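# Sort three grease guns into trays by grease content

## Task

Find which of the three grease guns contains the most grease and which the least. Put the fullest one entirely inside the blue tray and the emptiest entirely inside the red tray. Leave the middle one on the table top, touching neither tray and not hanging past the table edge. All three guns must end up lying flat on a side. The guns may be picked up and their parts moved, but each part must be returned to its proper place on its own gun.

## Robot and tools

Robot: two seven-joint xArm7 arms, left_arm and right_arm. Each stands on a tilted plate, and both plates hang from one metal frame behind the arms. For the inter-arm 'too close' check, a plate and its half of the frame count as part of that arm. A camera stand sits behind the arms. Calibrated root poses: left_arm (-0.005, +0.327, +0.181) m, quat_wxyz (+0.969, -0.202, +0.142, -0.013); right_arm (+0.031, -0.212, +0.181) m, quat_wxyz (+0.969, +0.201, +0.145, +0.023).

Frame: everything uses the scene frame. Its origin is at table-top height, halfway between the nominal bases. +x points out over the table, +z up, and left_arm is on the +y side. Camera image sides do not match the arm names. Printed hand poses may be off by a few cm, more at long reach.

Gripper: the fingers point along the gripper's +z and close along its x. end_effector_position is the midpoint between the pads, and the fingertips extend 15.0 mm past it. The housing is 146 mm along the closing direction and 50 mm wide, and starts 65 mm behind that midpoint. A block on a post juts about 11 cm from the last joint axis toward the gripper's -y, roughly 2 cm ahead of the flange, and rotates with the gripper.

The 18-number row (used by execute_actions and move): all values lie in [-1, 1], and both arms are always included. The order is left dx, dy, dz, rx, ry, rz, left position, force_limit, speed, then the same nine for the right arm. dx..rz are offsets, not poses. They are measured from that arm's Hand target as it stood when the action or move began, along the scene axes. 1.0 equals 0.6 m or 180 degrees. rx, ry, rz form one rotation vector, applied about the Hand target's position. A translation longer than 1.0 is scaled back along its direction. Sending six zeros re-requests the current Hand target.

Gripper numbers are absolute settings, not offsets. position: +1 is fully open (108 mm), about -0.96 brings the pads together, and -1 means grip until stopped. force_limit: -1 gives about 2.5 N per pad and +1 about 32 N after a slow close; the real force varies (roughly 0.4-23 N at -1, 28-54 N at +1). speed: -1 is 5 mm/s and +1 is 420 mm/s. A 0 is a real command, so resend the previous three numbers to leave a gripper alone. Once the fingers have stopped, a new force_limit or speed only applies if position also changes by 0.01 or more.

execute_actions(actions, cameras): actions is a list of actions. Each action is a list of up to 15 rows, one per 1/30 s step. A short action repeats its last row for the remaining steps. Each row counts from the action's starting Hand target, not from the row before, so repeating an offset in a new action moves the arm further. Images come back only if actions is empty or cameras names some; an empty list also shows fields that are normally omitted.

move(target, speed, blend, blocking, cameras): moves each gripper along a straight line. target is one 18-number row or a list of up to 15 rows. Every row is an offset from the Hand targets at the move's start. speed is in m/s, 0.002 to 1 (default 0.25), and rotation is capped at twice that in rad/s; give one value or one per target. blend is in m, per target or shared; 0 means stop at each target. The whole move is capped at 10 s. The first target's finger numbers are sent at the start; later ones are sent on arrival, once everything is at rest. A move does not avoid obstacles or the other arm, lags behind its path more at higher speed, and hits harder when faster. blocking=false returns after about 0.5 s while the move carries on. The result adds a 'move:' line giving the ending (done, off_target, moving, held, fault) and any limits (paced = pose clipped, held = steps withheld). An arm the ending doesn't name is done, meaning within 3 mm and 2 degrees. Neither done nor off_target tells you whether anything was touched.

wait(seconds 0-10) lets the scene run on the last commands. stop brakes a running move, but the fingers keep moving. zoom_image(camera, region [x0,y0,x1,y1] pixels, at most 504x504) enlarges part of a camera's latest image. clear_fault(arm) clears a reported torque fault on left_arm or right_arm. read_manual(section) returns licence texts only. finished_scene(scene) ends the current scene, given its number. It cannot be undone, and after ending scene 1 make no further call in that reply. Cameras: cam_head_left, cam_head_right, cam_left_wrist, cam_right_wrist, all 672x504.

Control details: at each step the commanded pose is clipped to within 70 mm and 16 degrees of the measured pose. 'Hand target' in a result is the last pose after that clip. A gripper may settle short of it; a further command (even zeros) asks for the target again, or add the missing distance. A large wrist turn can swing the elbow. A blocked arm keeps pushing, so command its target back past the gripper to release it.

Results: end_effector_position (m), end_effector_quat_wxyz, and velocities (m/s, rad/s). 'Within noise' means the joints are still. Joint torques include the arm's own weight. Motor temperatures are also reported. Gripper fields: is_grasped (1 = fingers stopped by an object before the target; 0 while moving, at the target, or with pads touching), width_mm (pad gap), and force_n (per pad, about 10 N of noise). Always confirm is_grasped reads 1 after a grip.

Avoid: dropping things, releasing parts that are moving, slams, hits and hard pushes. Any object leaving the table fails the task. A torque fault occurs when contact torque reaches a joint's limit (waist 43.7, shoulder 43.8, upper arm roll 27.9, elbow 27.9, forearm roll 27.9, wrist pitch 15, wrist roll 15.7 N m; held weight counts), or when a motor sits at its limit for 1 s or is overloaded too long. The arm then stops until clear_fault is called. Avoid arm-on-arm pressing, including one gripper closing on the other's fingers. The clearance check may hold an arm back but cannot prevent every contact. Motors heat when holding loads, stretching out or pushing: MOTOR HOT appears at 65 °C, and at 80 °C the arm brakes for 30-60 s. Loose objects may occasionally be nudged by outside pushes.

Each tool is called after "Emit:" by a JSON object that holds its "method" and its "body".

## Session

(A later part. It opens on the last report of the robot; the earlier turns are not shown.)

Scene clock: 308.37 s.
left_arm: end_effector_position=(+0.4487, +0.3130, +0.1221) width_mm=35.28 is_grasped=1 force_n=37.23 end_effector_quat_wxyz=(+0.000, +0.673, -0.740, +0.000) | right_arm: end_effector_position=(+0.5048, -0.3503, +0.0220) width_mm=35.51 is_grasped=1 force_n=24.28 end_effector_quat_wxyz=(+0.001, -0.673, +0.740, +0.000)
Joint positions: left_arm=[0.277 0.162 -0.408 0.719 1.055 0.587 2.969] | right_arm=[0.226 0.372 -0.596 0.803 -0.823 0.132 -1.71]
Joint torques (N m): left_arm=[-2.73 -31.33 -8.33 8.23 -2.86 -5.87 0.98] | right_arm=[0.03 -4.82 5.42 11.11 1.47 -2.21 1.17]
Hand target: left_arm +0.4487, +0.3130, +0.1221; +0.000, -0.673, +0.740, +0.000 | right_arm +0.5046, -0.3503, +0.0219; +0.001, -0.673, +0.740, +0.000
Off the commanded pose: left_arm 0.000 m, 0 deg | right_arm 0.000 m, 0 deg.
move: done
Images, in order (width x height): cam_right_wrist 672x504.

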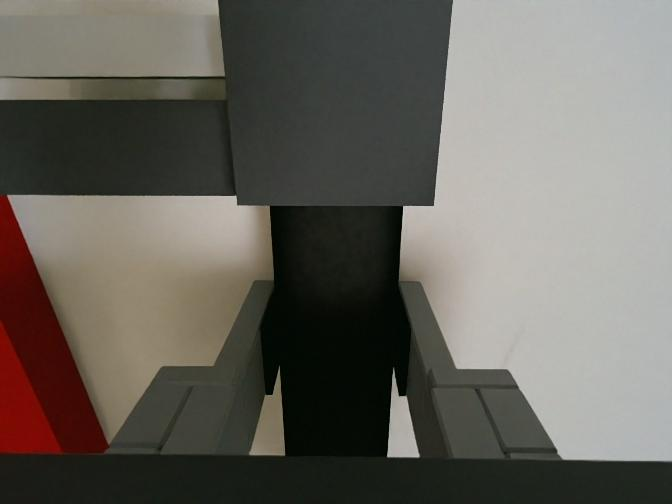

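Emit:
{"method": "execute_actions", "body": {"actions": [[[0,0,0,0,0,0,-1,0.5,-0.7,0,0,0,0,0,0,0.5,0.5,-0.3]]]}}

Emit:
{"method": "move", "body": {"target": [0,0,0,0,0,0,-1,0.5,-0.7,0,0,0.1667,0,0,0,0.5,0.5,-0.3], "speed": 0.12}}

Emit:
{"method": "wait", "body": {"seconds": 0.3}}

Emit:
{"method": "wait", "body": {"seconds": 0.3}}

Emit:
{"method": "wait", "body": {"seconds": 0.3}}

Scene clock: 313.37 s.
left_arm: end_effector_position=(+0.4487, +0.3130, +0.1221) width_mm=35.28 is_grasped=1 force_n=37.23 end_effector_quat_wxyz=(+0.000, +0.673, -0.740, +0.000) | right_arm: end_effector_position=(+0.5046, -0.3503, +0.0219) width_mm=80.50 is_grasped=0 force_n=0.00 end_effector_quat_wxyz=(+0.001, -0.672, +0.740, +0.000)
Joint positions: left_arm=[0.277 0.162 -0.408 0.719 1.055 0.587 2.969] | right_arm=[0.226 0.373 -0.596 0.803 -0.823 0.133 -1.71]
Joint torques (N m): left_arm=[-2.8 -30.69 -10.03 8.1 -2.97 -6.15 1.49] | right_arm=[9.69 -18.48 5.51 14.25 -0.75 -2.88 -0.29]
Hand target: left_arm +0.4487, +0.3130, +0.1221; +0.000, -0.673, +0.740, +0.000 | right_arm +0.5046, -0.3503, +0.0219; +0.001, -0.673, +0.740, +0.000
Off the commanded pose: left_arm 0.000 m, 0 deg | right_arm 0.000 m, 0 deg.
Step readings (end_effector_position of left_arm | right_arm):
0: (+0.4487, +0.3130, +0.1221) | (+0.5046, -0.3503, +0.0219)
1: (+0.4487, +0.3130, +0.1221) | (+0.5046, -0.3503, +0.0219)
2: (+0.4487, +0.3130, +0.1221) | (+0.5045, -0.3503, +0.0218)
4: (+0.4487, +0.3130, +0.1221) | (+0.5042, -0.3503, +0.0216)
8: (+0.4487, +0.3130, +0.1221) | (+0.5042, -0.3503, +0.0216)
15: (+0.4487, +0.3130, +0.1221) | (+0.5045, -0.3504, +0.0218)

Scene clock: 314.67 s.
left_arm: end_effector_position=(+0.4487, +0.3130, +0.1221) width_mm=35.28 is_grasped=1 force_n=37.23 end_effector_quat_wxyz=(+0.000, +0.673, -0.740, +0.000) | right_arm: end_effector_position=(+0.5046, -0.3503, +0.1219) width_mm=80.50 is_grasped=0 force_n=0.00 end_effector_quat_wxyz=(+0.001, -0.673, +0.740, +0.000)
Joint positions: left_arm=[0.277 0.162 -0.408 0.719 1.055 0.587 2.969] | right_arm=[0.326 -0.013 -0.572 0.695 -0.831 0.452 -1.748]
Joint torques (N m): left_arm=[-2.75 -30.81 -10.22 8.14 -2.8 -6.12 1.55] | right_arm=[15.29 -15.35 9.32 9.71 1.38 -0.49 -1.69]
Hand target: left_arm +0.4487, +0.3130, +0.1221; +0.000, -0.673, +0.740, +0.000 | right_arm +0.5046, -0.3503, +0.1219; +0.001, -0.673, +0.740, +0.000
Off the commanded pose: left_arm 0.000 m, 0 deg | right_arm 0.000 m, 0 deg.
move: done

Scene clock: 314.97 s.
left_arm: end_effector_position=(+0.4487, +0.3130, +0.1221) width_mm=35.28 is_grasped=1 force_n=37.23 end_effector_quat_wxyz=(+0.000, +0.673, -0.740, +0.000) | right_arm: end_effector_position=(+0.5046, -0.3503, +0.1219) width_mm=80.50 is_grasped=0 force_n=0.00 end_effector_quat_wxyz=(+0.001, -0.673, +0.740, +0.000)
Joint positions: left_arm=[0.277 0.162 -0.408 0.719 1.055 0.587 2.969] | right_arm=[0.326 -0.013 -0.572 0.695 -0.831 0.452 -1.748]
Joint torques (N m): left_arm=[-2.48 -30.93 -10.11 8.28 -3.02 -6.16 1.52] | right_arm=[15.48 -15.14 9.26 9.88 1.45 -0.52 -1.66]
Hand target: left_arm +0.4487, +0.3130, +0.1221; +0.000, -0.673, +0.740, +0.000 | right_arm +0.5046, -0.3503, +0.1219; +0.001, -0.673, +0.740, +0.000
Tool commands: left_gripper/position=-1.0 left_gripper/force_limit=+0.5 left_gripper/speed=-0.7 right_gripper/position=+0.5 right_gripper/force_limit=+0.5 right_gripper/speed=-0.3
Off the commanded pose: left_arm 0.000 m, 0 deg | right_arm 0.000 m, 0 deg.
wait: 0.30 s; at rest by 0.17 s

Scene clock: 315.27 s.
left_arm: end_effector_position=(+0.4487, +0.3130, +0.1221) width_mm=35.28 is_grasped=1 force_n=37.23 end_effector_quat_wxyz=(+0.000, +0.673, -0.740, +0.000) | right_arm: end_effector_position=(+0.5046, -0.3503, +0.1219) width_mm=80.50 is_grasped=0 force_n=0.00 end_effector_quat_wxyz=(+0.001, -0.673, +0.740, +0.000)
Joint positions: left_arm=[0.277 0.162 -0.408 0.719 1.055 0.587 2.969] | right_arm=[0.326 -0.013 -0.572 0.695 -0.831 0.452 -1.748]
Joint torques (N m): left_arm=[-2.64 -30.79 -10.37 8.13 -3.14 -6.12 1.52] | right_arm=[15.31 -15.18 9.3 10.05 1.52 -0.48 -1.65]
Hand target: left_arm +0.4487, +0.3130, +0.1221; +0.000, -0.673, +0.740, +0.000 | right_arm +0.5046, -0.3503, +0.1219; +0.001, -0.673, +0.740, +0.000
Tool commands: left_gripper/position=-1.0 left_gripper/force_limit=+0.5 left_gripper/speed=-0.7 right_gripper/position=+0.5 right_gripper/force_limit=+0.5 right_gripper/speed=-0.3
Off the commanded pose: left_arm 0.000 m, 0 deg | right_arm 0.000 m, 0 deg.
wait: 0.30 s; at rest by 0.17 s

Scene clock: 315.57 s.
left_arm: end_effector_position=(+0.4487, +0.3130, +0.1221) width_mm=35.28 is_grasped=1 force_n=37.23 end_effector_quat_wxyz=(+0.000, +0.673, -0.740, +0.000) | right_arm: end_effector_position=(+0.5046, -0.3503, +0.1219) width_mm=80.50 is_grasped=0 force_n=0.00 end_effector_quat_wxyz=(+0.001, -0.673, +0.740, +0.000)
Joint positions: left_arm=[0.277 0.162 -0.408 0.719 1.055 0.587 2.969] | right_arm=[0.326 -0.013 -0.572 0.695 -0.831 0.452 -1.748]
Joint torques (N m): left_arm=[-2.76 -30.87 -10.34 8.3 -3.21 -6.14 1.61] | right_arm=[15.3 -15.23 9.23 10.29 1.46 -0.49 -1.67]
Hand target: left_arm +0.4487, +0.3130, +0.1221; +0.000, -0.673, +0.740, +0.000 | right_arm +0.5046, -0.3503, +0.1219; +0.001, -0.673, +0.740, +0.000
Tool commands: left_gripper/position=-1.0 left_gripper/force_limit=+0.5 left_gripper/speed=-0.7 right_gripper/position=+0.5 right_gripper/force_limit=+0.5 right_gripper/speed=-0.3
Off the commanded pose: left_arm 0.000 m, 0 deg | right_arm 0.000 m, 0 deg.
wait: 0.30 s; at rest by 0.17 s

Emit:
{"method": "move", "body": {"target": [0,0,-0.1667,0,0,0,-1,0.5,-0.7,-0.1,0.2,0.15,0,0,0,0.5,0.5,-0.3], "speed": 0.12}}

Emit:
{"method": "execute_actions", "body": {"actions": [[[0,0,0,0,0,0,0.5,0.5,-0.3,0,0,0,0,0,0,0.5,0.5,-0.3]]]}}

Emit:
{"method": "move", "body": {"target": [0,0,0.1667,0,0,0,0.5,0.5,-0.3,0,0,0,0,0,0,0.5,0.5,-0.3], "speed": 0.12}}

Emit:
{"method": "wait", "body": {"seconds": 0.3}}

Emit:
{"method": "wait", "body": {"seconds": 0.3}}

Scene clock: 366.13 s.
left_arm: end_effector_position=(+0.4487, +0.3130, +0.0221) width_mm=35.28 is_grasped=1 force_n=37.23 end_effector_quat_wxyz=(+0.000, +0.673, -0.740, +0.000) | right_arm: end_effector_position=(+0.4446, -0.2303, +0.2119) width_mm=80.50 is_grasped=0 force_n=0.00 end_effector_quat_wxyz=(+0.001, -0.673, +0.740, +0.000)
Joint positions: left_arm=[0.276 0.482 -0.28 0.877 1.433 0.526 2.719] | right_arm=[0.506 -0.294 -0.311 0.516 -0.837 0.773 -1.405]
Joint torques (N m): left_arm=[-13.88 -23.77 -8.97 6.45 2.56 -6.76 -1.52] | right_arm=[14.61 -11.92 11.67 12.32 1.36 -0.51 1.24]
Hand target: left_arm +0.4487, +0.3130, +0.0221; +0.000, -0.673, +0.740, +0.000 | right_arm +0.4446, -0.2303, +0.2119; +0.001, -0.673, +0.740, +0.000
Off the commanded pose: left_arm 0.000 m, 0 deg | right_arm 0.000 m, 0 deg.
move: done

Scene clock: 366.83 s.
left_arm: end_effector_position=(+0.4487, +0.3130, +0.0221) width_mm=80.49 is_grasped=0 force_n=0.00 end_effector_quat_wxyz=(+0.000, +0.673, -0.740, +0.000) | right_arm: end_effector_position=(+0.4446, -0.2303, +0.2119) width_mm=80.50 is_grasped=0 force_n=0.00 end_effector_quat_wxyz=(+0.001, -0.673, +0.740, +0.000)
Joint positions: left_arm=[0.276 0.482 -0.28 0.877 1.433 0.526 2.719] | right_arm=[0.506 -0.294 -0.311 0.516 -0.837 0.773 -1.405]
Joint torques (N m): left_arm=[-13.35 -23.92 -8.24 4.01 1.29 -4.88 -1.21] | right_arm=[14.46 -12.08 11.71 12.4 1.34 -0.45 1.15]
Hand target: left_arm +0.4487, +0.3130, +0.0221; +0.000, -0.673, +0.740, +0.000 | right_arm +0.4446, -0.2303, +0.2119; +0.001, -0.673, +0.740, +0.000
Off the commanded pose: left_arm 0.000 m, 0 deg | right_arm 0.000 m, 0 deg.
Step readings (end_effector_position of left_arm | right_arm):
0: (+0.4487, +0.3130, +0.0221) | (+0.4446, -0.2303, +0.2119)
1: (+0.4487, +0.3130, +0.0221) | (+0.4446, -0.2303, +0.2119)
2: (+0.4487, +0.3130, +0.0221) | (+0.4446, -0.2303, +0.2119)
4: (+0.4487, +0.3129, +0.0221) | (+0.4446, -0.2303, +0.2119)
8: (+0.4487, +0.3129, +0.0221) | (+0.4446, -0.2303, +0.2119)
15: (+0.4487, +0.3130, +0.0221) | (+0.4446, -0.2303, +0.2119)

Scene clock: 368.17 s.
left_arm: end_effector_position=(+0.4486, +0.3128, +0.1221) width_mm=80.49 is_grasped=0 force_n=0.00 end_effector_quat_wxyz=(+0.000, +0.673, -0.740, +0.000) | right_arm: end_effector_position=(+0.4446, -0.2303, +0.2119) width_mm=80.50 is_grasped=0 force_n=0.00 end_effector_quat_wxyz=(+0.001, -0.673, +0.740, +0.000)
Joint positions: left_arm=[0.274 0.162 -0.405 0.719 1.055 0.587 2.97] | right_arm=[0.506 -0.294 -0.311 0.516 -0.837 0.773 -1.405]
Joint torques (N m): left_arm=[-2.02 -28.83 -11.94 6.1 -2.99 -0.09 1.56] | right_arm=[14.55 -12.01 11.72 12.38 1.3 -0.53 1.34]
Hand target: left_arm +0.4487, +0.3130, +0.1221; +0.000, -0.673, +0.740, +0.000 | right_arm +0.4446, -0.2303, +0.2119; +0.001, -0.673, +0.740, +0.000
Off the commanded pose: left_arm 0.000 m, 0 deg | right_arm 0.000 m, 0 deg.
move: done

Scene clock: 368.47 s.
left_arm: end_effector_position=(+0.4487, +0.3129, +0.1221) width_mm=80.49 is_grasped=0 force_n=0.00 end_effector_quat_wxyz=(+0.000, +0.673, -0.740, +0.000) | right_arm: end_effector_position=(+0.4446, -0.2303, +0.2119) width_mm=80.50 is_grasped=0 force_n=0.00 end_effector_quat_wxyz=(+0.001, -0.673, +0.740, +0.000)
Joint positions: left_arm=[0.274 0.162 -0.405 0.719 1.054 0.587 2.97] | right_arm=[0.506 -0.294 -0.311 0.516 -0.837 0.773 -1.405]
Joint torques (N m): left_arm=[-1.61 -29.31 -9.05 6.05 -3.04 -0.3 1.46] | right_arm=[14.5 -12.17 11.65 12.32 1.14 -0.56 1.18]
Hand target: left_arm +0.4487, +0.3130, +0.1221; +0.000, -0.673, +0.740, +0.000 | right_arm +0.4446, -0.2303, +0.2119; +0.001, -0.673, +0.740, +0.000
Tool commands: left_gripper/position=+0.5 left_gripper/force_limit=+0.5 left_gripper/speed=-0.3 right_gripper/position=+0.5 right_gripper/force_limit=+0.5 right_gripper/speed=-0.3
Off the commanded pose: left_arm 0.000 m, 0 deg | right_arm 0.000 m, 0 deg.
wait: 0.30 s; at rest by 0.17 s

Scene clock: 368.77 s.
left_arm: end_effector_position=(+0.4486, +0.3130, +0.1221) width_mm=80.49 is_grasped=0 force_n=0.00 end_effector_quat_wxyz=(+0.000, +0.673, -0.740, +0.000) | right_arm: end_effector_position=(+0.4446, -0.2303, +0.2119) width_mm=80.50 is_grasped=0 force_n=0.00 end_effector_quat_wxyz=(+0.001, -0.673, +0.740, +0.000)
Joint positions: left_arm=[0.274 0.162 -0.405 0.719 1.054 0.587 2.97] | right_arm=[0.506 -0.294 -0.311 0.516 -0.837 0.773 -1.405]
Joint torques (N m): left_arm=[-1.72 -29.01 -7.25 6.31 -2.85 -0.38 1.6] | right_arm=[14.45 -12.09 11.69 12.46 1.27 -0.57 1.24]
Hand target: left_arm +0.4487, +0.3130, +0.1221; +0.000, -0.673, +0.740, +0.000 | right_arm +0.4446, -0.2303, +0.2119; +0.001, -0.673, +0.740, +0.000
Tool commands: left_gripper/position=+0.5 left_gripper/force_limit=+0.5 left_gripper/speed=-0.3 right_gripper/position=+0.5 right_gripper/force_limit=+0.5 right_gripper/speed=-0.3
Off the commanded pose: left_arm 0.000 m, 0 deg | right_arm 0.000 m, 0 deg.
wait: 0.30 s; at rest by 0.17 s

Emit:
{"method": "move", "body": {"target": [[0,0,0,0,0,0.5,0.5,0.5,-0.3,0,0,0,0,0,0,0.5,0.5,-0.3],[0,0,-0.06,0,0,1.0,0.5,0.5,-0.3,0,0,0,0,0,0,0.5,0.5,-0.3]], "speed": 0.6, "blend": 0.02}}

Emit:
{"method": "move", "body": {"target": [0,0,0.12,0,0,0,0.5,0.5,-0.3,0,0,0,0,0,0,0.5,0.5,-0.3], "speed": 0.04, "blocking": false}}

Emit:
{"method": "wait", "body": {"seconds": 0.2}}

Emit:
{"method": "wait", "body": {"seconds": 0.2}}

Emit:
{"method": "wait", "body": {"seconds": 0.2}}

Emit:
{"method": "wait", "body": {"seconds": 3}}

Emit:
{"method": "move", "body": {"target": [0,0,-0.12,0,0,0,0.5,0.5,-0.3,0,0,0,0,0,0,0.5,0.5,-0.3], "speed": 0.04, "blocking": false}}

Emit:
{"method": "wait", "body": {"seconds": 0.2}}

Emit:
{"method": "wait", "body": {"seconds": 0.2}}

Emit:
{"method": "wait", "body": {"seconds": 0.2}}

Emit:
{"method": "wait", "body": {"seconds": 3}}

Scene clock: 391.77 s.
left_arm: end_effector_position=(+0.4487, +0.3130, +0.0861) width_mm=80.50 is_grasped=0 force_n=0.00 end_effector_quat_wxyz=(+0.000, +0.740, +0.673, +0.000) | right_arm: end_effector_position=(+0.4446, -0.2303, +0.2119) width_mm=80.50 is_grasped=0 force_n=0.00 end_effector_quat_wxyz=(+0.001, -0.673, +0.740, +0.000)
Joint positions: left_arm=[0.095 0.264 -0.171 0.761 1.153 0.516 -0.244] | right_arm=[0.506 -0.294 -0.311 0.516 -0.837 0.773 -1.405]
Joint torques (N m): left_arm=[-13.28 -21.72 -6.34 4.95 2.64 -5.75 -1.59] | right_arm=[14.57 -11.79 11.51 12.58 0.55 -0.97 1.24]
Hand target: left_arm +0.4487, +0.3130, +0.0861; +0.000, +0.740, +0.673, +0.000 | right_arm +0.4446, -0.2303, +0.2119; +0.001, -0.673, +0.740, +0.000
Off the commanded pose: left_arm 0.000 m, 0 deg | right_arm 0.000 m, 0 deg.
move: done

Scene clock: 392.27 s.
left_arm: end_effector_position=(+0.4487, +0.3129, +0.1021) width_mm=80.50 is_grasped=0 force_n=0.00 end_effector_quat_wxyz=(+0.000, +0.740, +0.673, +0.000) end_effector_velocity=(+0.000, +0.000, +0.039) end_effector_angular_velocity=(+0.000, +0.001, +0.001) | right_arm: end_effector_position=(+0.4446, -0.2303, +0.2119) width_mm=80.50 is_grasped=0 force_n=0.00 end_effector_quat_wxyz=(+0.001, -0.673, +0.740, +0.000)
Joint positions: left_arm=[0.092 0.213 -0.19 0.739 1.094 0.535 -0.202] | right_arm=[0.506 -0.294 -0.311 0.516 -0.837 0.773 -1.405]
Joint velocities: left_arm=[-0.007 -0.121 -0.048 -0.05 -0.146 0.049 0.103] | right_arm=[within noise]
Joint torques (N m): left_arm=[-13.25 -30.35 -13.89 5.27 -4.17 0.37 1.72] | right_arm=[14.44 -11.89 11.5 12.41 0.59 -1.04 1.27]
Hand target: left_arm +0.4487, +0.3130, +0.1056; +0.000, +0.740, +0.673, +0.000 | right_arm +0.4446, -0.2303, +0.2119; +0.001, -0.673, +0.740, +0.000
Tool commands: left_gripper/position=+0.5 left_gripper/force_limit=+0.5 left_gripper/speed=-0.3 right_gripper/position=+0.5 right_gripper/force_limit=+0.5 right_gripper/speed=-0.3
Off the commanded pose: left_arm 0.056 m, 0 deg | right_arm 0.000 m, 0 deg.
move: running

Scene clock: 392.47 s.
left_arm: end_effector_position=(+0.4487, +0.3129, +0.1100) width_mm=80.50 is_grasped=0 force_n=0.00 end_effector_quat_wxyz=(+0.000, +0.740, +0.673, +0.000) end_effector_velocity=(+0.001, +0.000, +0.040) end_effector_angular_velocity=(+0.000, -0.002, -0.001) | right_arm: end_effector_position=(+0.4446, -0.2303, +0.2119) width_mm=80.50 is_grasped=0 force_n=0.00 end_effector_quat_wxyz=(+0.001, -0.673, +0.740, +0.000)
Joint positions: left_arm=[0.09 0.189 -0.2 0.729 1.064 0.546 -0.181] | right_arm=[0.506 -0.294 -0.311 0.516 -0.837 0.773 -1.405]
Joint velocities: left_arm=[-0.01 -0.124 -0.049 -0.047 -0.15 0.052 0.106] | right_arm=[within noise]
Joint torques (N m): left_arm=[-12.84 -30.37 -13.78 5.78 -3.67 0.06 1.8] | right_arm=[14.77 -11.92 11.35 12.36 0.42 -1.07 1.24]
Hand target: left_arm +0.4487, +0.3130, +0.1135; +0.000, +0.740, +0.673, +0.000 | right_arm +0.4446, -0.2303, +0.2119; +0.001, -0.673, +0.740, +0.000
Tool commands: left_gripper/position=+0.5 left_gripper/force_limit=+0.5 left_gripper/speed=-0.3 right_gripper/position=+0.5 right_gripper/force_limit=+0.5 right_gripper/speed=-0.3
Off the commanded pose: left_arm 0.048 m, 0 deg | right_arm 0.000 m, 0 deg.
earlier move: running
wait: 0.20 s; no rest

Scene clock: 392.67 s.
left_arm: end_effector_position=(+0.4487, +0.3129, +0.1179) width_mm=80.50 is_grasped=0 force_n=0.00 end_effector_quat_wxyz=(+0.000, +0.740, +0.673, +0.000) end_effector_velocity=(+0.001, +0.001, +0.039) end_effector_angular_velocity=(+0.000, -0.001, +0.002) | right_arm: end_effector_position=(+0.4446, -0.2303, +0.2119) width_mm=80.50 is_grasped=0 force_n=0.00 end_effector_quat_wxyz=(+0.001, -0.673, +0.740, +0.000)
Joint positions: left_arm=[0.088 0.164 -0.21 0.72 1.034 0.556 -0.16] | right_arm=[0.506 -0.294 -0.311 0.516 -0.837 0.773 -1.405]
Joint velocities: left_arm=[-0.01 -0.121 -0.046 -0.041 -0.15 0.054 0.104] | right_arm=[within noise]
Joint torques (N m): left_arm=[-12.28 -30.31 -13.7 5.74 -3.42 0.48 2.18] | right_arm=[14.37 -12 11.41 12.47 0.52 -1.04 1.16]
Hand target: left_arm +0.4487, +0.3130, +0.1214; +0.000, +0.740, +0.673, +0.000 | right_arm +0.4446, -0.2303, +0.2119; +0.001, -0.673, +0.740, +0.000
Tool commands: left_gripper/position=+0.5 left_gripper/force_limit=+0.5 left_gripper/speed=-0.3 right_gripper/position=+0.5 right_gripper/force_limit=+0.5 right_gripper/speed=-0.3
Off the commanded pose: left_arm 0.040 m, 0 deg | right_arm 0.000 m, 0 deg.
earlier move: running
wait: 0.20 s; no rest

Scene clock: 392.87 s.
left_arm: end_effector_position=(+0.4487, +0.3129, +0.1259) width_mm=80.50 is_grasped=0 force_n=0.00 end_effector_quat_wxyz=(+0.000, +0.740, +0.673, +0.000) end_effector_velocity=(-0.001, +0.000, +0.038) end_effector_angular_velocity=(+0.000, +0.001, -0.002) | right_arm: end_effector_position=(+0.4446, -0.2303, +0.2119) width_mm=80.50 is_grasped=0 force_n=0.00 end_effector_quat_wxyz=(+0.001, -0.673, +0.740, +0.000)
Joint positions: left_arm=[0.086 0.14 -0.219 0.712 1.004 0.567 -0.139] | right_arm=[0.506 -0.294 -0.311 0.516 -0.837 0.773 -1.405]
Joint velocities: left_arm=[-0.014 -0.118 -0.045 -0.04 -0.149 0.055 0.104] | right_arm=[within noise]
Joint torques (N m): left_arm=[-12.49 -30.47 -13.26 6.19 -3.72 0.29 2.04] | right_arm=[14.62 -12 11.5 12.39 0.45 -1.08 1.18]
Hand target: left_arm +0.4487, +0.3130, +0.1293; +0.000, +0.740, +0.673, +0.000 | right_arm +0.4446, -0.2303, +0.2119; +0.001, -0.673, +0.740, +0.000
Tool commands: left_gripper/position=+0.5 left_gripper/force_limit=+0.5 left_gripper/speed=-0.3 right_gripper/position=+0.5 right_gripper/force_limit=+0.5 right_gripper/speed=-0.3
Off the commanded pose: left_arm 0.032 m, 0 deg | right_arm 0.000 m, 0 deg.
earlier move: running
wait: 0.20 s; no rest

Scene clock: 393.87 s.
left_arm: end_effector_position=(+0.4486, +0.3130, +0.1580) width_mm=80.50 is_grasped=0 force_n=0.00 end_effector_quat_wxyz=(+0.000, +0.740, +0.673, +0.000) | right_arm: end_effector_position=(+0.4446, -0.2303, +0.2119) width_mm=80.50 is_grasped=0 force_n=0.00 end_effector_quat_wxyz=(+0.001, -0.673, +0.740, +0.000)
Joint positions: left_arm=[0.07 0.043 -0.252 0.686 0.88 0.618 -0.054] | right_arm=[0.506 -0.294 -0.311 0.516 -0.837 0.773 -1.405]
Joint torques (N m): left_arm=[-12.51 -27.93 -13.17 7.41 -2.71 0.32 1.59] | right_arm=[14.47 -11.83 11.33 12.46 0.29 -1.1 1.21]
Hand target: left_arm +0.4487, +0.3130, +0.1581; +0.000, +0.740, +0.673, +0.000 | right_arm +0.4446, -0.2303, +0.2119; +0.001, -0.673, +0.740, +0.000
Tool commands: left_gripper/position=+0.5 left_gripper/force_limit=+0.5 left_gripper/speed=-0.3 right_gripper/position=+0.5 right_gripper/force_limit=+0.5 right_gripper/speed=-0.3
Off the commanded pose: left_arm 0.000 m, 0 deg | right_arm 0.000 m, 0 deg.
earlier move: done
wait: 1.00 of 3 s (the move ended)

Scene clock: 394.37 s.
left_arm: end_effector_position=(+0.4486, +0.3130, +0.1421) width_mm=80.50 is_grasped=0 force_n=0.00 end_effector_quat_wxyz=(+0.000, +0.740, +0.673, -0.001) end_effector_velocity=(+0.000, +0.000, -0.041) end_effector_angular_velocity=(+0.000, +0.002, +0.002) | right_arm: end_effector_position=(+0.4446, -0.2303, +0.2119) width_mm=80.50 is_grasped=0 force_n=0.00 end_effector_quat_wxyz=(+0.001, -0.673, +0.740, +0.000)
Joint positions: left_arm=[0.079 0.09 -0.237 0.697 0.94 0.592 -0.095] | right_arm=[0.506 -0.294 -0.311 0.516 -0.837 0.773 -1.405]
Joint velocities: left_arm=[0.021 0.122 0.042 0.032 0.153 -0.064 -0.106] | right_arm=[within noise]
Joint torques (N m): left_arm=[-1.83 -19.85 -5.16 9.48 3.27 -6.21 -1.63] | right_arm=[14.6 -12 11.45 12.56 0.43 -1.12 1.22]
Hand target: left_arm +0.4487, +0.3130, +0.1386; +0.000, +0.740, +0.673, +0.000 | right_arm +0.4446, -0.2303, +0.2119; +0.001, -0.673, +0.740, +0.000
Tool commands: left_gripper/position=+0.5 left_gripper/force_limit=+0.5 left_gripper/speed=-0.3 right_gripper/position=+0.5 right_gripper/force_limit=+0.5 right_gripper/speed=-0.3
Off the commanded pose: left_arm 0.056 m, 0 deg | right_arm 0.000 m, 0 deg.
move: running

Scene clock: 394.57 s.
left_arm: end_effector_position=(+0.4486, +0.3130, +0.1342) width_mm=80.50 is_grasped=0 force_n=0.00 end_effector_quat_wxyz=(+0.000, +0.740, +0.673, -0.001) end_effector_velocity=(+0.000, +0.000, -0.040) end_effector_angular_velocity=(+0.000, +0.000, +0.002) | right_arm: end_effector_position=(+0.4446, -0.2303, +0.2119) width_mm=80.50 is_grasped=0 force_n=0.00 end_effector_quat_wxyz=(+0.001, -0.673, +0.740, +0.000)
Joint positions: left_arm=[0.083 0.114 -0.228 0.704 0.97 0.58 -0.115] | right_arm=[0.506 -0.294 -0.311 0.516 -0.837 0.773 -1.405]
Joint velocities: left_arm=[0.019 0.121 0.042 0.037 0.153 -0.059 -0.105] | right_arm=[within noise]
Joint torques (N m): left_arm=[-2.28 -19.92 -5.86 8.95 3 -5.91 -1.7] | right_arm=[14.25 -12.03 11.34 12.51 0.33 -1.22 1.25]
Hand target: left_arm +0.4487, +0.3130, +0.1307; +0.000, +0.740, +0.673, +0.000 | right_arm +0.4446, -0.2303, +0.2119; +0.001, -0.673, +0.740, +0.000
Tool commands: left_gripper/position=+0.5 left_gripper/force_limit=+0.5 left_gripper/speed=-0.3 right_gripper/position=+0.5 right_gripper/force_limit=+0.5 right_gripper/speed=-0.3
Off the commanded pose: left_arm 0.048 m, 0 deg | right_arm 0.000 m, 0 deg.
earlier move: running
wait: 0.20 s; no rest

Scene clock: 394.77 s.
left_arm: end_effector_position=(+0.4486, +0.3130, +0.1263) width_mm=80.50 is_grasped=0 force_n=0.00 end_effector_quat_wxyz=(+0.000, +0.740, +0.673, -0.001) end_effector_velocity=(+0.000, +0.000, -0.039) end_effector_angular_velocity=(+0.000, -0.001, -0.001) | right_arm: end_effector_position=(+0.4446, -0.2303, +0.2119) width_mm=80.50 is_grasped=0 force_n=0.00 end_effector_quat_wxyz=(+0.001, -0.673, +0.740, +0.000)
Joint positions: left_arm=[0.086 0.138 -0.22 0.711 1.001 0.568 -0.137] | right_arm=[0.506 -0.294 -0.311 0.516 -0.837 0.773 -1.405]
Joint velocities: left_arm=[0.015 0.121 0.044 0.04 0.153 -0.057 -0.106] | right_arm=[within noise]
Joint torques (N m): left_arm=[-2.46 -19.7 -6.08 9.2 3.57 -6.14 -1.65] | right_arm=[14.52 -11.93 11.32 12.51 0.24 -1.13 1.18]
Hand target: left_arm +0.4487, +0.3130, +0.1227; +0.000, +0.740, +0.673, +0.000 | right_arm +0.4446, -0.2303, +0.2119; +0.001, -0.673, +0.740, +0.000
Tool commands: left_gripper/position=+0.5 left_gripper/force_limit=+0.5 left_gripper/speed=-0.3 right_gripper/position=+0.5 right_gripper/force_limit=+0.5 right_gripper/speed=-0.3
Off the commanded pose: left_arm 0.040 m, 0 deg | right_arm 0.000 m, 0 deg.
earlier move: running
wait: 0.20 s; no rest

Scene clock: 394.97 s.
left_arm: end_effector_position=(+0.4486, +0.3130, +0.1183) width_mm=80.50 is_grasped=0 force_n=0.00 end_effector_quat_wxyz=(+0.000, +0.740, +0.673, -0.001) end_effector_velocity=(+0.000, +0.000, -0.039) end_effector_angular_velocity=(+0.000, -0.001, +0.000) | right_arm: end_effector_position=(+0.4446, -0.2303, +0.2119) width_mm=80.50 is_grasped=0 force_n=0.00 end_effector_quat_wxyz=(+0.001, -0.673, +0.740, +0.000)
Joint positions: left_arm=[0.089 0.163 -0.211 0.72 1.032 0.557 -0.158] | right_arm=[0.506 -0.294 -0.311 0.516 -0.837 0.773 -1.405]
Joint velocities: left_arm=[0.012 0.123 0.046 0.044 0.152 -0.054 -0.106] | right_arm=[within noise]
Joint torques (N m): left_arm=[-2.32 -20.11 -5.85 9.08 2.86 -6.07 -1.59] | right_arm=[14.55 -12.04 11.37 12.4 0.32 -1.14 1.16]
Hand target: left_arm +0.4487, +0.3130, +0.1148; +0.000, +0.740, +0.673, +0.000 | right_arm +0.4446, -0.2303, +0.2119; +0.001, -0.673, +0.740, +0.000
Tool commands: left_gripper/position=+0.5 left_gripper/force_limit=+0.5 left_gripper/speed=-0.3 right_gripper/position=+0.5 right_gripper/force_limit=+0.5 right_gripper/speed=-0.3
Off the commanded pose: left_arm 0.032 m, 0 deg | right_arm 0.000 m, 0 deg.
earlier move: running
wait: 0.20 s; no rest

Scene clock: 395.97 s.
left_arm: end_effector_position=(+0.4487, +0.3130, +0.0861) width_mm=80.50 is_grasped=0 force_n=0.00 end_effector_quat_wxyz=(+0.000, +0.740, +0.673, +0.000) | right_arm: end_effector_position=(+0.4446, -0.2303, +0.2119) width_mm=80.50 is_grasped=0 force_n=0.00 end_effector_quat_wxyz=(+0.001, -0.673, +0.740, +0.000)
Joint positions: left_arm=[0.096 0.263 -0.171 0.761 1.153 0.516 -0.244] | right_arm=[0.506 -0.294 -0.311 0.516 -0.837 0.773 -1.405]
Joint torques (N m): left_arm=[-3.05 -21.7 -6.54 7.55 1.99 -5.9 -1.64] | right_arm=[14.66 -11.91 11.22 12.45 0.15 -1.27 1.15]
Hand target: left_arm +0.4487, +0.3130, +0.0861; +0.000, +0.740, +0.673, +0.000 | right_arm +0.4446, -0.2303, +0.2119; +0.001, -0.673, +0.740, +0.000
Tool commands: left_gripper/position=+0.5 left_gripper/force_limit=+0.5 left_gripper/speed=-0.3 right_gripper/position=+0.5 right_gripper/force_limit=+0.5 right_gripper/speed=-0.3
Off the commanded pose: left_arm 0.000 m, 0 deg | right_arm 0.000 m, 0 deg.
earlier move: done
wait: 1.00 of 3 s (the move ended)

Emit:
{"method": "move", "body": {"target": [0,0,-0.1067,0,0,0,0.5,0.5,-0.3,0,0,0,0,0,0,0.5,0.5,-0.3], "speed": 0.1}}

Emit:
{"method": "execute_actions", "body": {"actions": [[[0,0,0,0,0,0,-1,0.5,-0.7,0,0,0,0,0,0,0.5,0.5,-0.3]]]}}

Emit:
{"method": "move", "body": {"target": [0,0,0.1067,0,0,0,-1,0.5,-0.7,0,0,0,0,0,0,0.5,0.5,-0.3], "speed": 0.1, "cameras": ["all"]}}

Emit:
{"method": "move", "body": {"target": [0,0,0.12,0,0,0,-1,0.5,-0.7,0,0,0,0,0,0,0.5,0.5,-0.3], "speed": 0.04, "blocking": false}}

Emit:
{"method": "wait", "body": {"seconds": 0.2}}

Emit:
{"method": "wait", "body": {"seconds": 0.2}}

Emit:
{"method": "wait", "body": {"seconds": 0.2}}

Emit:
{"method": "wait", "body": {"seconds": 3}}

Emit:
{"method": "move", "body": {"target": [0,0,-0.12,0,0,0,-1,0.5,-0.7,0,0,0,0,0,0,0.5,0.5,-0.3], "speed": 0.04, "blocking": false}}

Emit:
{"method": "wait", "body": {"seconds": 0.2}}

Emit:
{"method": "wait", "body": {"seconds": 0.2}}

Emit:
{"method": "wait", "body": {"seconds": 0.2}}

Emit:
{"method": "wait", "body": {"seconds": 3}}

Scene clock: 415.87 s.
left_arm: end_effector_position=(+0.4487, +0.3131, +0.0220) width_mm=80.50 is_grasped=0 force_n=0.00 end_effector_quat_wxyz=(+0.000, +0.739, +0.673, +0.000) | right_arm: end_effector_position=(+0.4446, -0.2303, +0.2119) width_mm=80.50 is_grasped=0 force_n=0.00 end_effector_quat_wxyz=(+0.001, -0.673, +0.740, +0.000)
Joint positions: left_arm=[0.103 0.466 -0.097 0.873 1.368 0.453 -0.4] | right_arm=[0.506 -0.294 -0.311 0.516 -0.837 0.773 -1.405]
Joint torques (N m): left_arm=[-12.69 -23.85 -8.31 6 2.61 -6.04 -1.57] | right_arm=[14.56 -11.9 11.26 12.54 -0.2 -1.58 1.2]
Hand target: left_arm +0.4487, +0.3130, +0.0221; +0.000, +0.740, +0.673, +0.000 | right_arm +0.4446, -0.2303, +0.2119; +0.001, -0.673, +0.740, +0.000
Off the commanded pose: left_arm 0.000 m, 0 deg | right_arm 0.000 m, 0 deg.
move: done

Scene clock: 416.77 s.
left_arm: end_effector_position=(+0.4487, +0.3130, +0.0221) width_mm=35.42 is_grasped=1 force_n=28.57 end_effector_quat_wxyz=(+0.000, +0.740, +0.673, +0.000) | right_arm: end_effector_position=(+0.4446, -0.2303, +0.2119) width_mm=80.50 is_grasped=0 force_n=0.00 end_effector_quat_wxyz=(+0.001, -0.673, +0.740, +0.000)
Joint positions: left_arm=[0.103 0.466 -0.097 0.873 1.368 0.453 -0.4] | right_arm=[0.506 -0.294 -0.311 0.516 -0.837 0.773 -1.405]
Joint torques (N m): left_arm=[-13.22 -24.38 -13.63 5.58 0.36 -4.83 -1.33] | right_arm=[14.59 -11.91 11.11 12.61 -0.11 -1.53 1.2]
Hand target: left_arm +0.4487, +0.3130, +0.0221; +0.000, +0.740, +0.673, +0.000 | right_arm +0.4446, -0.2303, +0.2119; +0.001, -0.673, +0.740, +0.000
Off the commanded pose: left_arm 0.000 m, 0 deg | right_arm 0.000 m, 0 deg.
Step readings (end_effector_position of left_arm | right_arm):
0: (+0.4487, +0.3131, +0.0220) | (+0.4446, -0.2303, +0.2119)
1: (+0.4487, +0.3131, +0.0220) | (+0.4446, -0.2303, +0.2119)
2: (+0.4487, +0.3131, +0.0220) | (+0.4446, -0.2303, +0.2119)
4: (+0.4486, +0.3131, +0.0220) | (+0.4446, -0.2303, +0.2119)
8: (+0.4486, +0.3131, +0.0220) | (+0.4446, -0.2303, +0.2119)
15: (+0.4487, +0.3130, +0.0220) | (+0.4446, -0.2303, +0.2119)

Scene clock: 417.87 s.
left_arm: end_effector_position=(+0.4486, +0.3129, +0.0861) width_mm=35.42 is_grasped=1 force_n=28.48 end_effector_quat_wxyz=(+0.000, +0.740, +0.673, +0.000) | right_arm: end_effector_position=(+0.4446, -0.2303, +0.2119) width_mm=80.50 is_grasped=0 force_n=0.00 end_effector_quat_wxyz=(+0.001, -0.673, +0.740, +0.000)
Joint positions: left_arm=[0.095 0.264 -0.17 0.761 1.153 0.516 -0.244] | right_arm=[0.506 -0.294 -0.311 0.516 -0.837 0.773 -1.405]
Joint torques (N m): left_arm=[-7.67 -32.55 -14.84 5.69 -2.99 -0.22 1.6] | right_arm=[14.76 -12.09 11 12.51 -0.08 -1.58 1.18]
Hand target: left_arm +0.4487, +0.3130, +0.0861; +0.000, +0.740, +0.673, +0.000 | right_arm +0.4446, -0.2303, +0.2119; +0.001, -0.673, +0.740, +0.000
Off the commanded pose: left_arm 0.000 m, 0 deg | right_arm 0.000 m, 0 deg.
move: done

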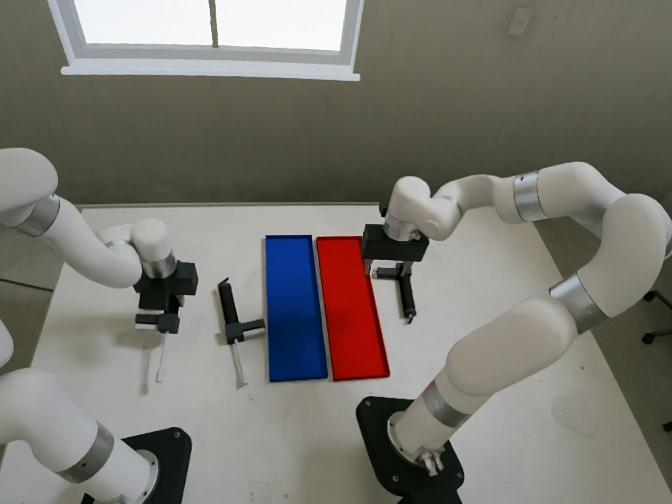

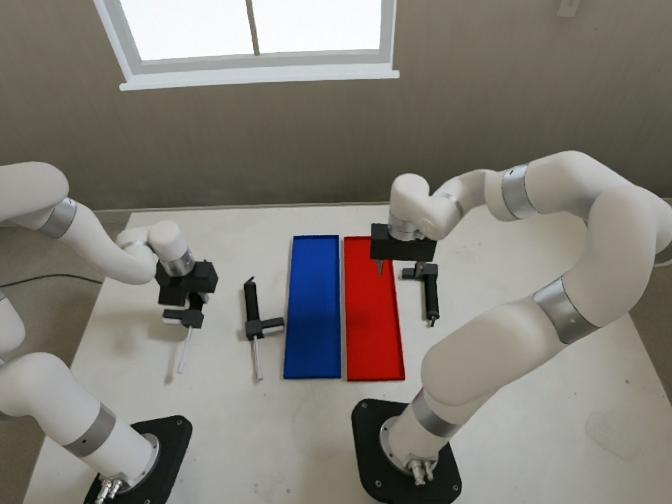

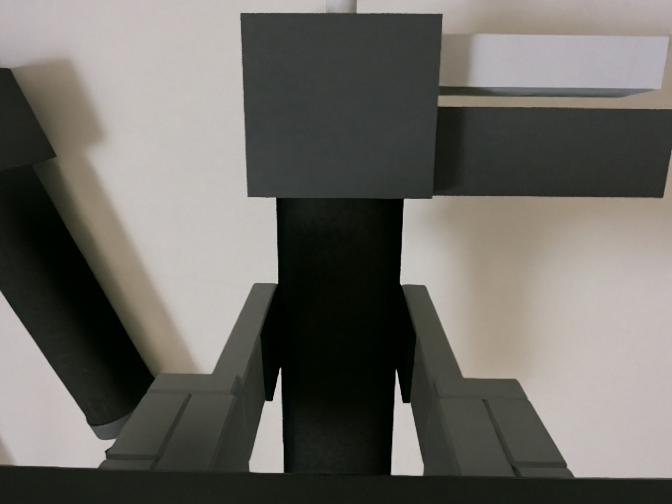

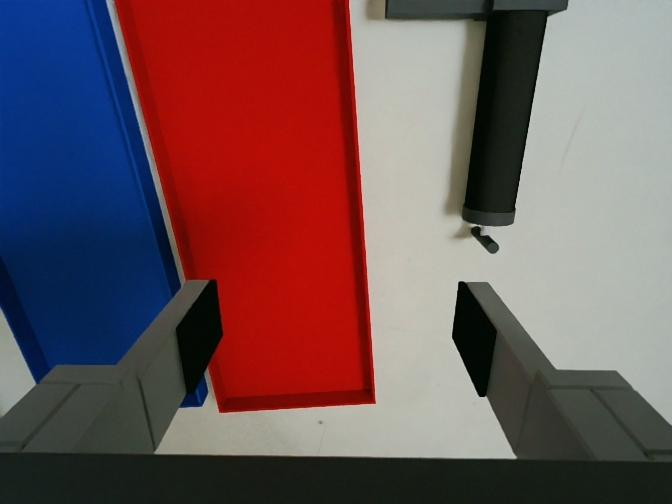

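Scene clock: 418.37 s.
left_arm: end_effector_position=(+0.4487, +0.3130, +0.1020) width_mm=35.42 is_grasped=1 force_n=28.47 end_effector_quat_wxyz=(+0.000, +0.740, +0.673, +0.000) end_effector_velocity=(+0.000, -0.001, +0.040) end_effector_angular_velocity=(+0.000, -0.002, -0.003) | right_arm: end_effector_position=(+0.4446, -0.2303, +0.2119) width_mm=80.50 is_grasped=0 force_n=0.00 end_effector_quat_wxyz=(+0.001, -0.673, +0.740, +0.000)
Joint positions: left_arm=[0.093 0.214 -0.19 0.739 1.095 0.535 -0.203] | right_arm=[0.506 -0.294 -0.311 0.516 -0.837 0.773 -1.405]
Joint velocities: left_arm=[-0.009 -0.123 -0.05 -0.051 -0.146 0.049 0.104] | right_arm=[within noise]
Joint torques (N m): left_arm=[-12.67 -32.85 -14.68 5.41 -3.66 0.13 2.06] | right_arm=[14.64 -11.91 10.99 12.45 -0.26 -1.68 1.16]
Hand target: left_arm +0.4487, +0.3130, +0.1056; +0.000, +0.740, +0.673, +0.000 | right_arm +0.4446, -0.2303, +0.2119; +0.001, -0.673, +0.740, +0.000
Tool commands: left_gripper/position=-1.0 left_gripper/force_limit=+0.5 left_gripper/speed=-0.7 right_gripper/position=+0.5 right_gripper/force_limit=+0.5 right_gripper/speed=-0.3
Off the commanded pose: left_arm 0.056 m, 0 deg | right_arm 0.000 m, 0 deg.
move: running

Scene clock: 418.57 s.
left_arm: end_effector_position=(+0.4487, +0.3129, +0.1099) width_mm=35.42 is_grasped=1 force_n=28.46 end_effector_quat_wxyz=(+0.000, +0.740, +0.673, +0.000) end_effector_velocity=(+0.000, +0.000, +0.040) end_effector_angular_velocity=(+0.000, +0.001, +0.002) | right_arm: end_effector_position=(+0.4446, -0.2303, +0.2119) width_mm=80.50 is_grasped=0 force_n=0.00 end_effector_quat_wxyz=(+0.001, -0.673, +0.740, +0.000)
Joint positions: left_arm=[0.091 0.189 -0.2 0.729 1.065 0.546 -0.182] | right_arm=[0.506 -0.294 -0.311 0.516 -0.837 0.773 -1.405]
Joint velocities: left_arm=[-0.009 -0.123 -0.049 -0.047 -0.153 0.052 0.106] | right_arm=[within noise]
Joint torques (N m): left_arm=[-13.53 -33.12 -15.08 6.18 -3.87 -0.27 1.87] | right_arm=[14.45 -12 11.05 12.38 -0.1 -1.69 1.19]
Hand target: left_arm +0.4487, +0.3130, +0.1135; +0.000, +0.740, +0.673, +0.000 | right_arm +0.4446, -0.2303, +0.2119; +0.001, -0.673, +0.740, +0.000
Tool commands: left_gripper/position=-1.0 left_gripper/force_limit=+0.5 left_gripper/speed=-0.7 right_gripper/position=+0.5 right_gripper/force_limit=+0.5 right_gripper/speed=-0.3
Off the commanded pose: left_arm 0.048 m, 0 deg | right_arm 0.000 m, 0 deg.
earlier move: running
wait: 0.20 s; no rest

Scene clock: 418.77 s.
left_arm: end_effector_position=(+0.4487, +0.3129, +0.1178) width_mm=35.42 is_grasped=1 force_n=28.47 end_effector_quat_wxyz=(+0.000, +0.740, +0.673, +0.000) end_effector_velocity=(+0.001, -0.001, +0.040) end_effector_angular_velocity=(+0.000, -0.002, -0.003) | right_arm: end_effector_position=(+0.4446, -0.2303, +0.2119) width_mm=80.50 is_grasped=0 force_n=0.00 end_effector_quat_wxyz=(+0.001, -0.673, +0.740, +0.000)
Joint positions: left_arm=[0.089 0.165 -0.21 0.72 1.035 0.556 -0.16] | right_arm=[0.506 -0.294 -0.311 0.516 -0.837 0.773 -1.405]
Joint velocities: left_arm=[-0.014 -0.122 -0.047 -0.043 -0.15 0.054 0.106] | right_arm=[within noise]
Joint torques (N m): left_arm=[-14.79 -31.69 -14.49 6.81 -3.78 -0.02 2.13] | right_arm=[14.58 -11.95 11.02 12.43 -0.16 -1.72 1.13]
Hand target: left_arm +0.4487, +0.3130, +0.1214; +0.000, +0.740, +0.673, +0.000 | right_arm +0.4446, -0.2303, +0.2119; +0.001, -0.673, +0.740, +0.000
Tool commands: left_gripper/position=-1.0 left_gripper/force_limit=+0.5 left_gripper/speed=-0.7 right_gripper/position=+0.5 right_gripper/force_limit=+0.5 right_gripper/speed=-0.3
Off the commanded pose: left_arm 0.040 m, 0 deg | right_arm 0.000 m, 0 deg.
earlier move: running
wait: 0.20 s; no rest

Scene clock: 418.97 s.
left_arm: end_effector_position=(+0.4487, +0.3129, +0.1257) width_mm=35.42 is_grasped=1 force_n=28.48 end_effector_quat_wxyz=(+0.000, +0.740, +0.673, +0.000) end_effector_velocity=(+0.000, +0.000, +0.039) end_effector_angular_velocity=(+0.000, -0.001, +0.000) | right_arm: end_effector_position=(+0.4446, -0.2303, +0.2119) width_mm=80.50 is_grasped=0 force_n=0.00 end_effector_quat_wxyz=(+0.001, -0.673, +0.740, +0.000)
Joint positions: left_arm=[0.086 0.14 -0.219 0.712 1.004 0.567 -0.139] | right_arm=[0.506 -0.294 -0.311 0.516 -0.837 0.773 -1.405]
Joint velocities: left_arm=[-0.013 -0.12 -0.045 -0.039 -0.149 0.056 0.104] | right_arm=[within noise]
Joint torques (N m): left_arm=[-13.2 -31.96 -15.11 7.05 -3.2 -0.34 1.55] | right_arm=[14.59 -11.92 10.96 12.53 -0.15 -1.72 1.15]
Hand target: left_arm +0.4487, +0.3130, +0.1293; +0.000, +0.740, +0.673, +0.000 | right_arm +0.4446, -0.2303, +0.2119; +0.001, -0.673, +0.740, +0.000
Tool commands: left_gripper/position=-1.0 left_gripper/force_limit=+0.5 left_gripper/speed=-0.7 right_gripper/position=+0.5 right_gripper/force_limit=+0.5 right_gripper/speed=-0.3
Off the commanded pose: left_arm 0.032 m, 0 deg | right_arm 0.000 m, 0 deg.
earlier move: running
wait: 0.20 s; no rest

Scene clock: 419.97 s.
left_arm: end_effector_position=(+0.4486, +0.3130, +0.1580) width_mm=35.42 is_grasped=1 force_n=28.47 end_effector_quat_wxyz=(+0.000, +0.740, +0.673, +0.000) | right_arm: end_effector_position=(+0.4446, -0.2303, +0.2119) width_mm=80.50 is_grasped=0 force_n=0.00 end_effector_quat_wxyz=(+0.001, -0.673, +0.740, +0.000)
Joint positions: left_arm=[0.07 0.043 -0.252 0.686 0.88 0.618 -0.054] | right_arm=[0.506 -0.294 -0.311 0.516 -0.837 0.773 -1.405]
Joint torques (N m): left_arm=[-12.68 -30.1 -14.05 8.13 -2.85 -0.09 1.65] | right_arm=[14.64 -12.13 10.87 12.46 -0.04 -1.82 1.07]
Hand target: left_arm +0.4487, +0.3130, +0.1581; +0.000, +0.740, +0.673, +0.000 | right_arm +0.4446, -0.2303, +0.2119; +0.001, -0.673, +0.740, +0.000
Tool commands: left_gripper/position=-1.0 left_gripper/force_limit=+0.5 left_gripper/speed=-0.7 right_gripper/position=+0.5 right_gripper/force_limit=+0.5 right_gripper/speed=-0.3
Off the commanded pose: left_arm 0.000 m, 0 deg | right_arm 0.000 m, 0 deg.
earlier move: done
wait: 1.00 of 3 s (the move ended)

Scene clock: 420.47 s.
left_arm: end_effector_position=(+0.4486, +0.3130, +0.1422) width_mm=35.42 is_grasped=1 force_n=28.48 end_effector_quat_wxyz=(+0.000, +0.740, +0.673, -0.001) end_effector_velocity=(+0.000, +0.000, -0.040) end_effector_angular_velocity=(-0.001, -0.001, -0.001) | right_arm: end_effector_position=(+0.4446, -0.2303, +0.2119) width_mm=80.50 is_grasped=0 force_n=0.00 end_effector_quat_wxyz=(+0.001, -0.673, +0.740, +0.000)
Joint positions: left_arm=[0.079 0.09 -0.237 0.697 0.94 0.592 -0.094] | right_arm=[0.506 -0.294 -0.311 0.516 -0.837 0.773 -1.405]
Joint velocities: left_arm=[0.02 0.121 0.041 0.032 0.155 -0.064 -0.106] | right_arm=[within noise]
Joint torques (N m): left_arm=[-1.66 -21.63 -6.87 10.49 2.78 -6.6 -1.83] | right_arm=[14.52 -12 10.79 12.43 -0.1 -1.79 1.12]
Hand target: left_arm +0.4487, +0.3130, +0.1386; +0.000, +0.740, +0.673, +0.000 | right_arm +0.4446, -0.2303, +0.2119; +0.001, -0.673, +0.740, +0.000
Tool commands: left_gripper/position=-1.0 left_gripper/force_limit=+0.5 left_gripper/speed=-0.7 right_gripper/position=+0.5 right_gripper/force_limit=+0.5 right_gripper/speed=-0.3
Off the commanded pose: left_arm 0.056 m, 0 deg | right_arm 0.000 m, 0 deg.
move: running

Scene clock: 420.67 s.
left_arm: end_effector_position=(+0.4486, +0.3130, +0.1343) width_mm=35.42 is_grasped=1 force_n=28.48 end_effector_quat_wxyz=(+0.000, +0.740, +0.673, -0.001) end_effector_velocity=(+0.001, +0.001, -0.040) end_effector_angular_velocity=(+0.000, +0.000, +0.003) | right_arm: end_effector_position=(+0.4446, -0.2303, +0.2119) width_mm=80.50 is_grasped=0 force_n=0.00 end_effector_quat_wxyz=(+0.001, -0.673, +0.740, +0.000)
Joint positions: left_arm=[0.083 0.114 -0.229 0.704 0.97 0.58 -0.115] | right_arm=[0.506 -0.294 -0.311 0.516 -0.837 0.773 -1.405]
Joint velocities: left_arm=[0.02 0.123 0.043 0.038 0.154 -0.06 -0.107] | right_arm=[within noise]
Joint torques (N m): left_arm=[-2.84 -21.85 -6.65 10.3 3.26 -6.35 -1.77] | right_arm=[14.37 -11.91 10.89 12.51 -0.15 -1.8 1.13]
Hand target: left_arm +0.4487, +0.3130, +0.1307; +0.000, +0.740, +0.673, +0.000 | right_arm +0.4446, -0.2303, +0.2119; +0.001, -0.673, +0.740, +0.000
Tool commands: left_gripper/position=-1.0 left_gripper/force_limit=+0.5 left_gripper/speed=-0.7 right_gripper/position=+0.5 right_gripper/force_limit=+0.5 right_gripper/speed=-0.3
Off the commanded pose: left_arm 0.048 m, 0 deg | right_arm 0.000 m, 0 deg.
earlier move: running
wait: 0.20 s; no rest

Scene clock: 420.87 s.
left_arm: end_effector_position=(+0.4486, +0.3130, +0.1263) width_mm=35.42 is_grasped=1 force_n=28.48 end_effector_quat_wxyz=(+0.000, +0.740, +0.673, -0.001) end_effector_velocity=(+0.000, +0.000, -0.040) end_effector_angular_velocity=(+0.000, +0.001, -0.001) | right_arm: end_effector_position=(+0.4446, -0.2303, +0.2119) width_mm=80.50 is_grasped=0 force_n=0.00 end_effector_quat_wxyz=(+0.001, -0.673, +0.740, +0.000)
Joint positions: left_arm=[0.086 0.138 -0.22 0.711 1.001 0.568 -0.136] | right_arm=[0.506 -0.294 -0.311 0.516 -0.837 0.773 -1.405]
Joint velocities: left_arm=[0.015 0.123 0.045 0.039 0.154 -0.057 -0.107] | right_arm=[within noise]
Joint torques (N m): left_arm=[-2.34 -21.51 -6.84 9.87 3.02 -6.5 -1.82] | right_arm=[14.42 -11.98 10.8 12.54 -0.23 -1.82 1.15]
Hand target: left_arm +0.4487, +0.3130, +0.1227; +0.000, +0.740, +0.673, +0.000 | right_arm +0.4446, -0.2303, +0.2119; +0.001, -0.673, +0.740, +0.000
Tool commands: left_gripper/position=-1.0 left_gripper/force_limit=+0.5 left_gripper/speed=-0.7 right_gripper/position=+0.5 right_gripper/force_limit=+0.5 right_gripper/speed=-0.3
Off the commanded pose: left_arm 0.040 m, 0 deg | right_arm 0.000 m, 0 deg.
earlier move: running
wait: 0.20 s; no rest

Scene clock: 421.07 s.
left_arm: end_effector_position=(+0.4486, +0.3130, +0.1184) width_mm=35.42 is_grasped=1 force_n=28.48 end_effector_quat_wxyz=(+0.000, +0.740, +0.673, -0.001) end_effector_velocity=(+0.000, +0.000, -0.039) end_effector_angular_velocity=(+0.000, +0.000, +0.002) | right_arm: end_effector_position=(+0.4446, -0.2303, +0.2119) width_mm=80.50 is_grasped=0 force_n=0.00 end_effector_quat_wxyz=(+0.001, -0.673, +0.740, +0.000)
Joint positions: left_arm=[0.089 0.162 -0.211 0.719 1.031 0.557 -0.157] | right_arm=[0.506 -0.294 -0.311 0.516 -0.837 0.773 -1.405]
Joint velocities: left_arm=[0.012 0.121 0.046 0.043 0.149 -0.054 -0.105] | right_arm=[within noise]
Joint torques (N m): left_arm=[-2.15 -22.02 -7.4 9.71 2.79 -6.43 -1.69] | right_arm=[14.51 -11.88 10.82 12.39 -0.13 -1.86 1.12]
Hand target: left_arm +0.4487, +0.3130, +0.1148; +0.000, +0.740, +0.673, +0.000 | right_arm +0.4446, -0.2303, +0.2119; +0.001, -0.673, +0.740, +0.000
Tool commands: left_gripper/position=-1.0 left_gripper/force_limit=+0.5 left_gripper/speed=-0.7 right_gripper/position=+0.5 right_gripper/force_limit=+0.5 right_gripper/speed=-0.3
Off the commanded pose: left_arm 0.032 m, 0 deg | right_arm 0.000 m, 0 deg.
earlier move: running
wait: 0.20 s; no rest

Scene clock: 422.07 s.
left_arm: end_effector_position=(+0.4487, +0.3130, +0.0861) width_mm=35.42 is_grasped=1 force_n=28.48 end_effector_quat_wxyz=(+0.000, +0.740, +0.673, +0.000) end_effector_velocity=(+0.000, +0.000, -0.001) end_effector_angular_velocity=(+0.001, -0.001, -0.002) | right_arm: end_effector_position=(+0.4446, -0.2303, +0.2119) width_mm=80.50 is_grasped=0 force_n=0.00 end_effector_quat_wxyz=(+0.001, -0.673, +0.740, +0.000)
Joint positions: left_arm=[0.096 0.263 -0.171 0.761 1.153 0.516 -0.244] | right_arm=[0.506 -0.294 -0.311 0.516 -0.837 0.773 -1.405]
Joint velocities: left_arm=[0.001 0.002 0 0.001 0.005 0 -0.002] | right_arm=[within noise]
Joint torques (N m): left_arm=[-4.19 -24.4 -7.42 8.12 2.38 -6.46 -1.34] | right_arm=[14.54 -11.96 10.73 12.36 -0.15 -1.92 1.12]
Hand target: left_arm +0.4487, +0.3130, +0.0861; +0.000, +0.740, +0.673, +0.000 | right_arm +0.4446, -0.2303, +0.2119; +0.001, -0.673, +0.740, +0.000
Tool commands: left_gripper/position=-1.0 left_gripper/force_limit=+0.5 left_gripper/speed=-0.7 right_gripper/position=+0.5 right_gripper/force_limit=+0.5 right_gripper/speed=-0.3
Off the commanded pose: left_arm 0.000 m, 0 deg | right_arm 0.000 m, 0 deg.
earlier move: done
wait: 1.00 of 3 s (the move ended)

Emit:
{"method": "move", "body": {"target": [0,0,-0.1067,0,0,0,-1,0.5,-0.7,0,0,0,0,0,0,0.5,0.5,-0.3], "speed": 0.1}}

Emit:
{"method": "execute_actions", "body": {"actions": [[[0,0,0,0,0,0,0.5,0.5,-0.3,0,0,0,0,0,0,0.5,0.5,-0.3]]]}}

Emit:
{"method": "move", "body": {"target": [[0,0,0.14,0,0,0,0.5,0.5,-0.3,0,0,0,0,0,0,0.5,0.5,-0.3],[-0.0128,-0.2433,0.14,0,0,0.0939,0.5,0.5,-0.3,0,0,0,0,0,0,0.5,0.5,-0.3]], "speed": 0.2, "blend": 0.03, "cameras": ["cam_left_wrist"]}}

Scene clock: 442.67 s.
left_arm: end_effector_position=(+0.4487, +0.3131, +0.0221) width_mm=35.42 is_grasped=1 force_n=28.30 end_effector_quat_wxyz=(+0.000, +0.739, +0.673, +0.000) | right_arm: end_effector_position=(+0.4446, -0.2303, +0.2119) width_mm=80.50 is_grasped=0 force_n=0.00 end_effector_quat_wxyz=(+0.001, -0.673, +0.740, +0.000)
Joint positions: left_arm=[0.103 0.466 -0.097 0.873 1.368 0.453 -0.4] | right_arm=[0.506 -0.294 -0.311 0.516 -0.837 0.773 -1.405]
Joint torques (N m): left_arm=[-10.39 -18.5 -6.39 7.11 2.94 -5.89 -1.4] | right_arm=[14.48 -12 10.36 12.5 -0.17 -2.04 1.13]
Hand target: left_arm +0.4487, +0.3130, +0.0221; +0.000, +0.740, +0.673, +0.000 | right_arm +0.4446, -0.2303, +0.2119; +0.001, -0.673, +0.740, +0.000
Off the commanded pose: left_arm 0.000 m, 0 deg | right_arm 0.000 m, 0 deg.
move: done

Scene clock: 443.37 s.
left_arm: end_effector_position=(+0.4486, +0.3130, +0.0220) width_mm=80.50 is_grasped=0 force_n=0.00 end_effector_quat_wxyz=(+0.000, +0.740, +0.673, +0.000) | right_arm: end_effector_position=(+0.4446, -0.2303, +0.2119) width_mm=80.50 is_grasped=0 force_n=0.00 end_effector_quat_wxyz=(+0.001, -0.673, +0.740, +0.000)
Joint positions: left_arm=[0.103 0.466 -0.097 0.873 1.368 0.453 -0.4] | right_arm=[0.506 -0.294 -0.311 0.516 -0.837 0.773 -1.405]
Joint torques (N m): left_arm=[-13.51 -31.92 -12.61 3.9 2.01 -4.39 -1.54] | right_arm=[14.53 -12.06 10.48 12.51 -0.22 -1.99 1.13]
Hand target: left_arm +0.4487, +0.3130, +0.0221; +0.000, +0.740, +0.673, +0.000 | right_arm +0.4446, -0.2303, +0.2119; +0.001, -0.673, +0.740, +0.000
Off the commanded pose: left_arm 0.000 m, 0 deg | right_arm 0.000 m, 0 deg.
Step readings (end_effector_position of left_arm | right_arm):
0: (+0.4487, +0.3131, +0.0221) | (+0.4446, -0.2303, +0.2119)
1: (+0.4487, +0.3131, +0.0221) | (+0.4446, -0.2303, +0.2119)
2: (+0.4487, +0.3131, +0.0220) | (+0.4446, -0.2303, +0.2119)
4: (+0.4486, +0.3130, +0.0220) | (+0.4446, -0.2303, +0.2119)
8: (+0.4486, +0.3130, +0.0220) | (+0.4446, -0.2303, +0.2119)
15: (+0.4486, +0.3130, +0.0220) | (+0.4446, -0.2303, +0.2119)

Scene clock: 445.03 s.
left_arm: end_effector_position=(+0.4410, +0.1670, +0.1061) width_mm=80.50 is_grasped=0 force_n=0.00 end_effector_quat_wxyz=(+0.000, +0.633, +0.774, +0.000) | right_arm: end_effector_position=(+0.4446, -0.2303, +0.2119) width_mm=80.50 is_grasped=0 force_n=0.00 end_effector_quat_wxyz=(+0.001, -0.673, +0.740, +0.000)
Joint positions: left_arm=[-0.158 0.478 -0.271 0.948 1.095 0.701 -0.776] | right_arm=[0.506 -0.294 -0.311 0.516 -0.837 0.773 -1.405]
Joint torques (N m): left_arm=[-15.54 -24.04 -9.68 8.83 2.49 0.22 -1.5] | right_arm=[14.61 -11.94 10.52 12.54 0 -2.07 1.09]
Hand target: left_arm +0.4410, +0.1670, +0.1061; +0.000, +0.633, +0.774, +0.000 | right_arm +0.4446, -0.2303, +0.2119; +0.001, -0.673, +0.740, +0.000
Off the commanded pose: left_arm 0.000 m, 0 deg | right_arm 0.000 m, 0 deg.
move: done
Images, in order (width x height): cam_left_wrist 672x504.

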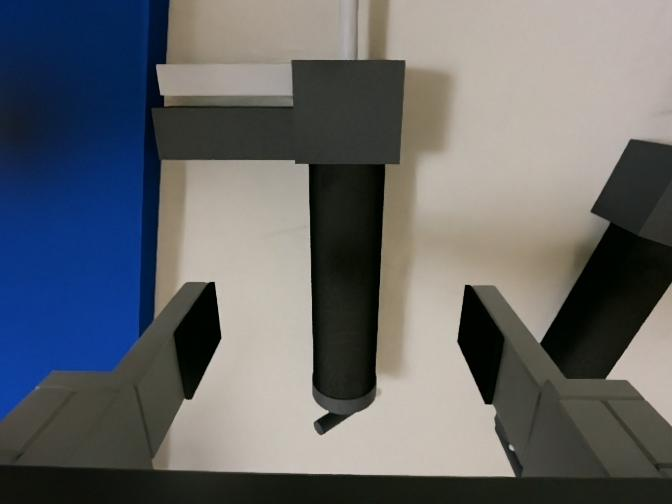

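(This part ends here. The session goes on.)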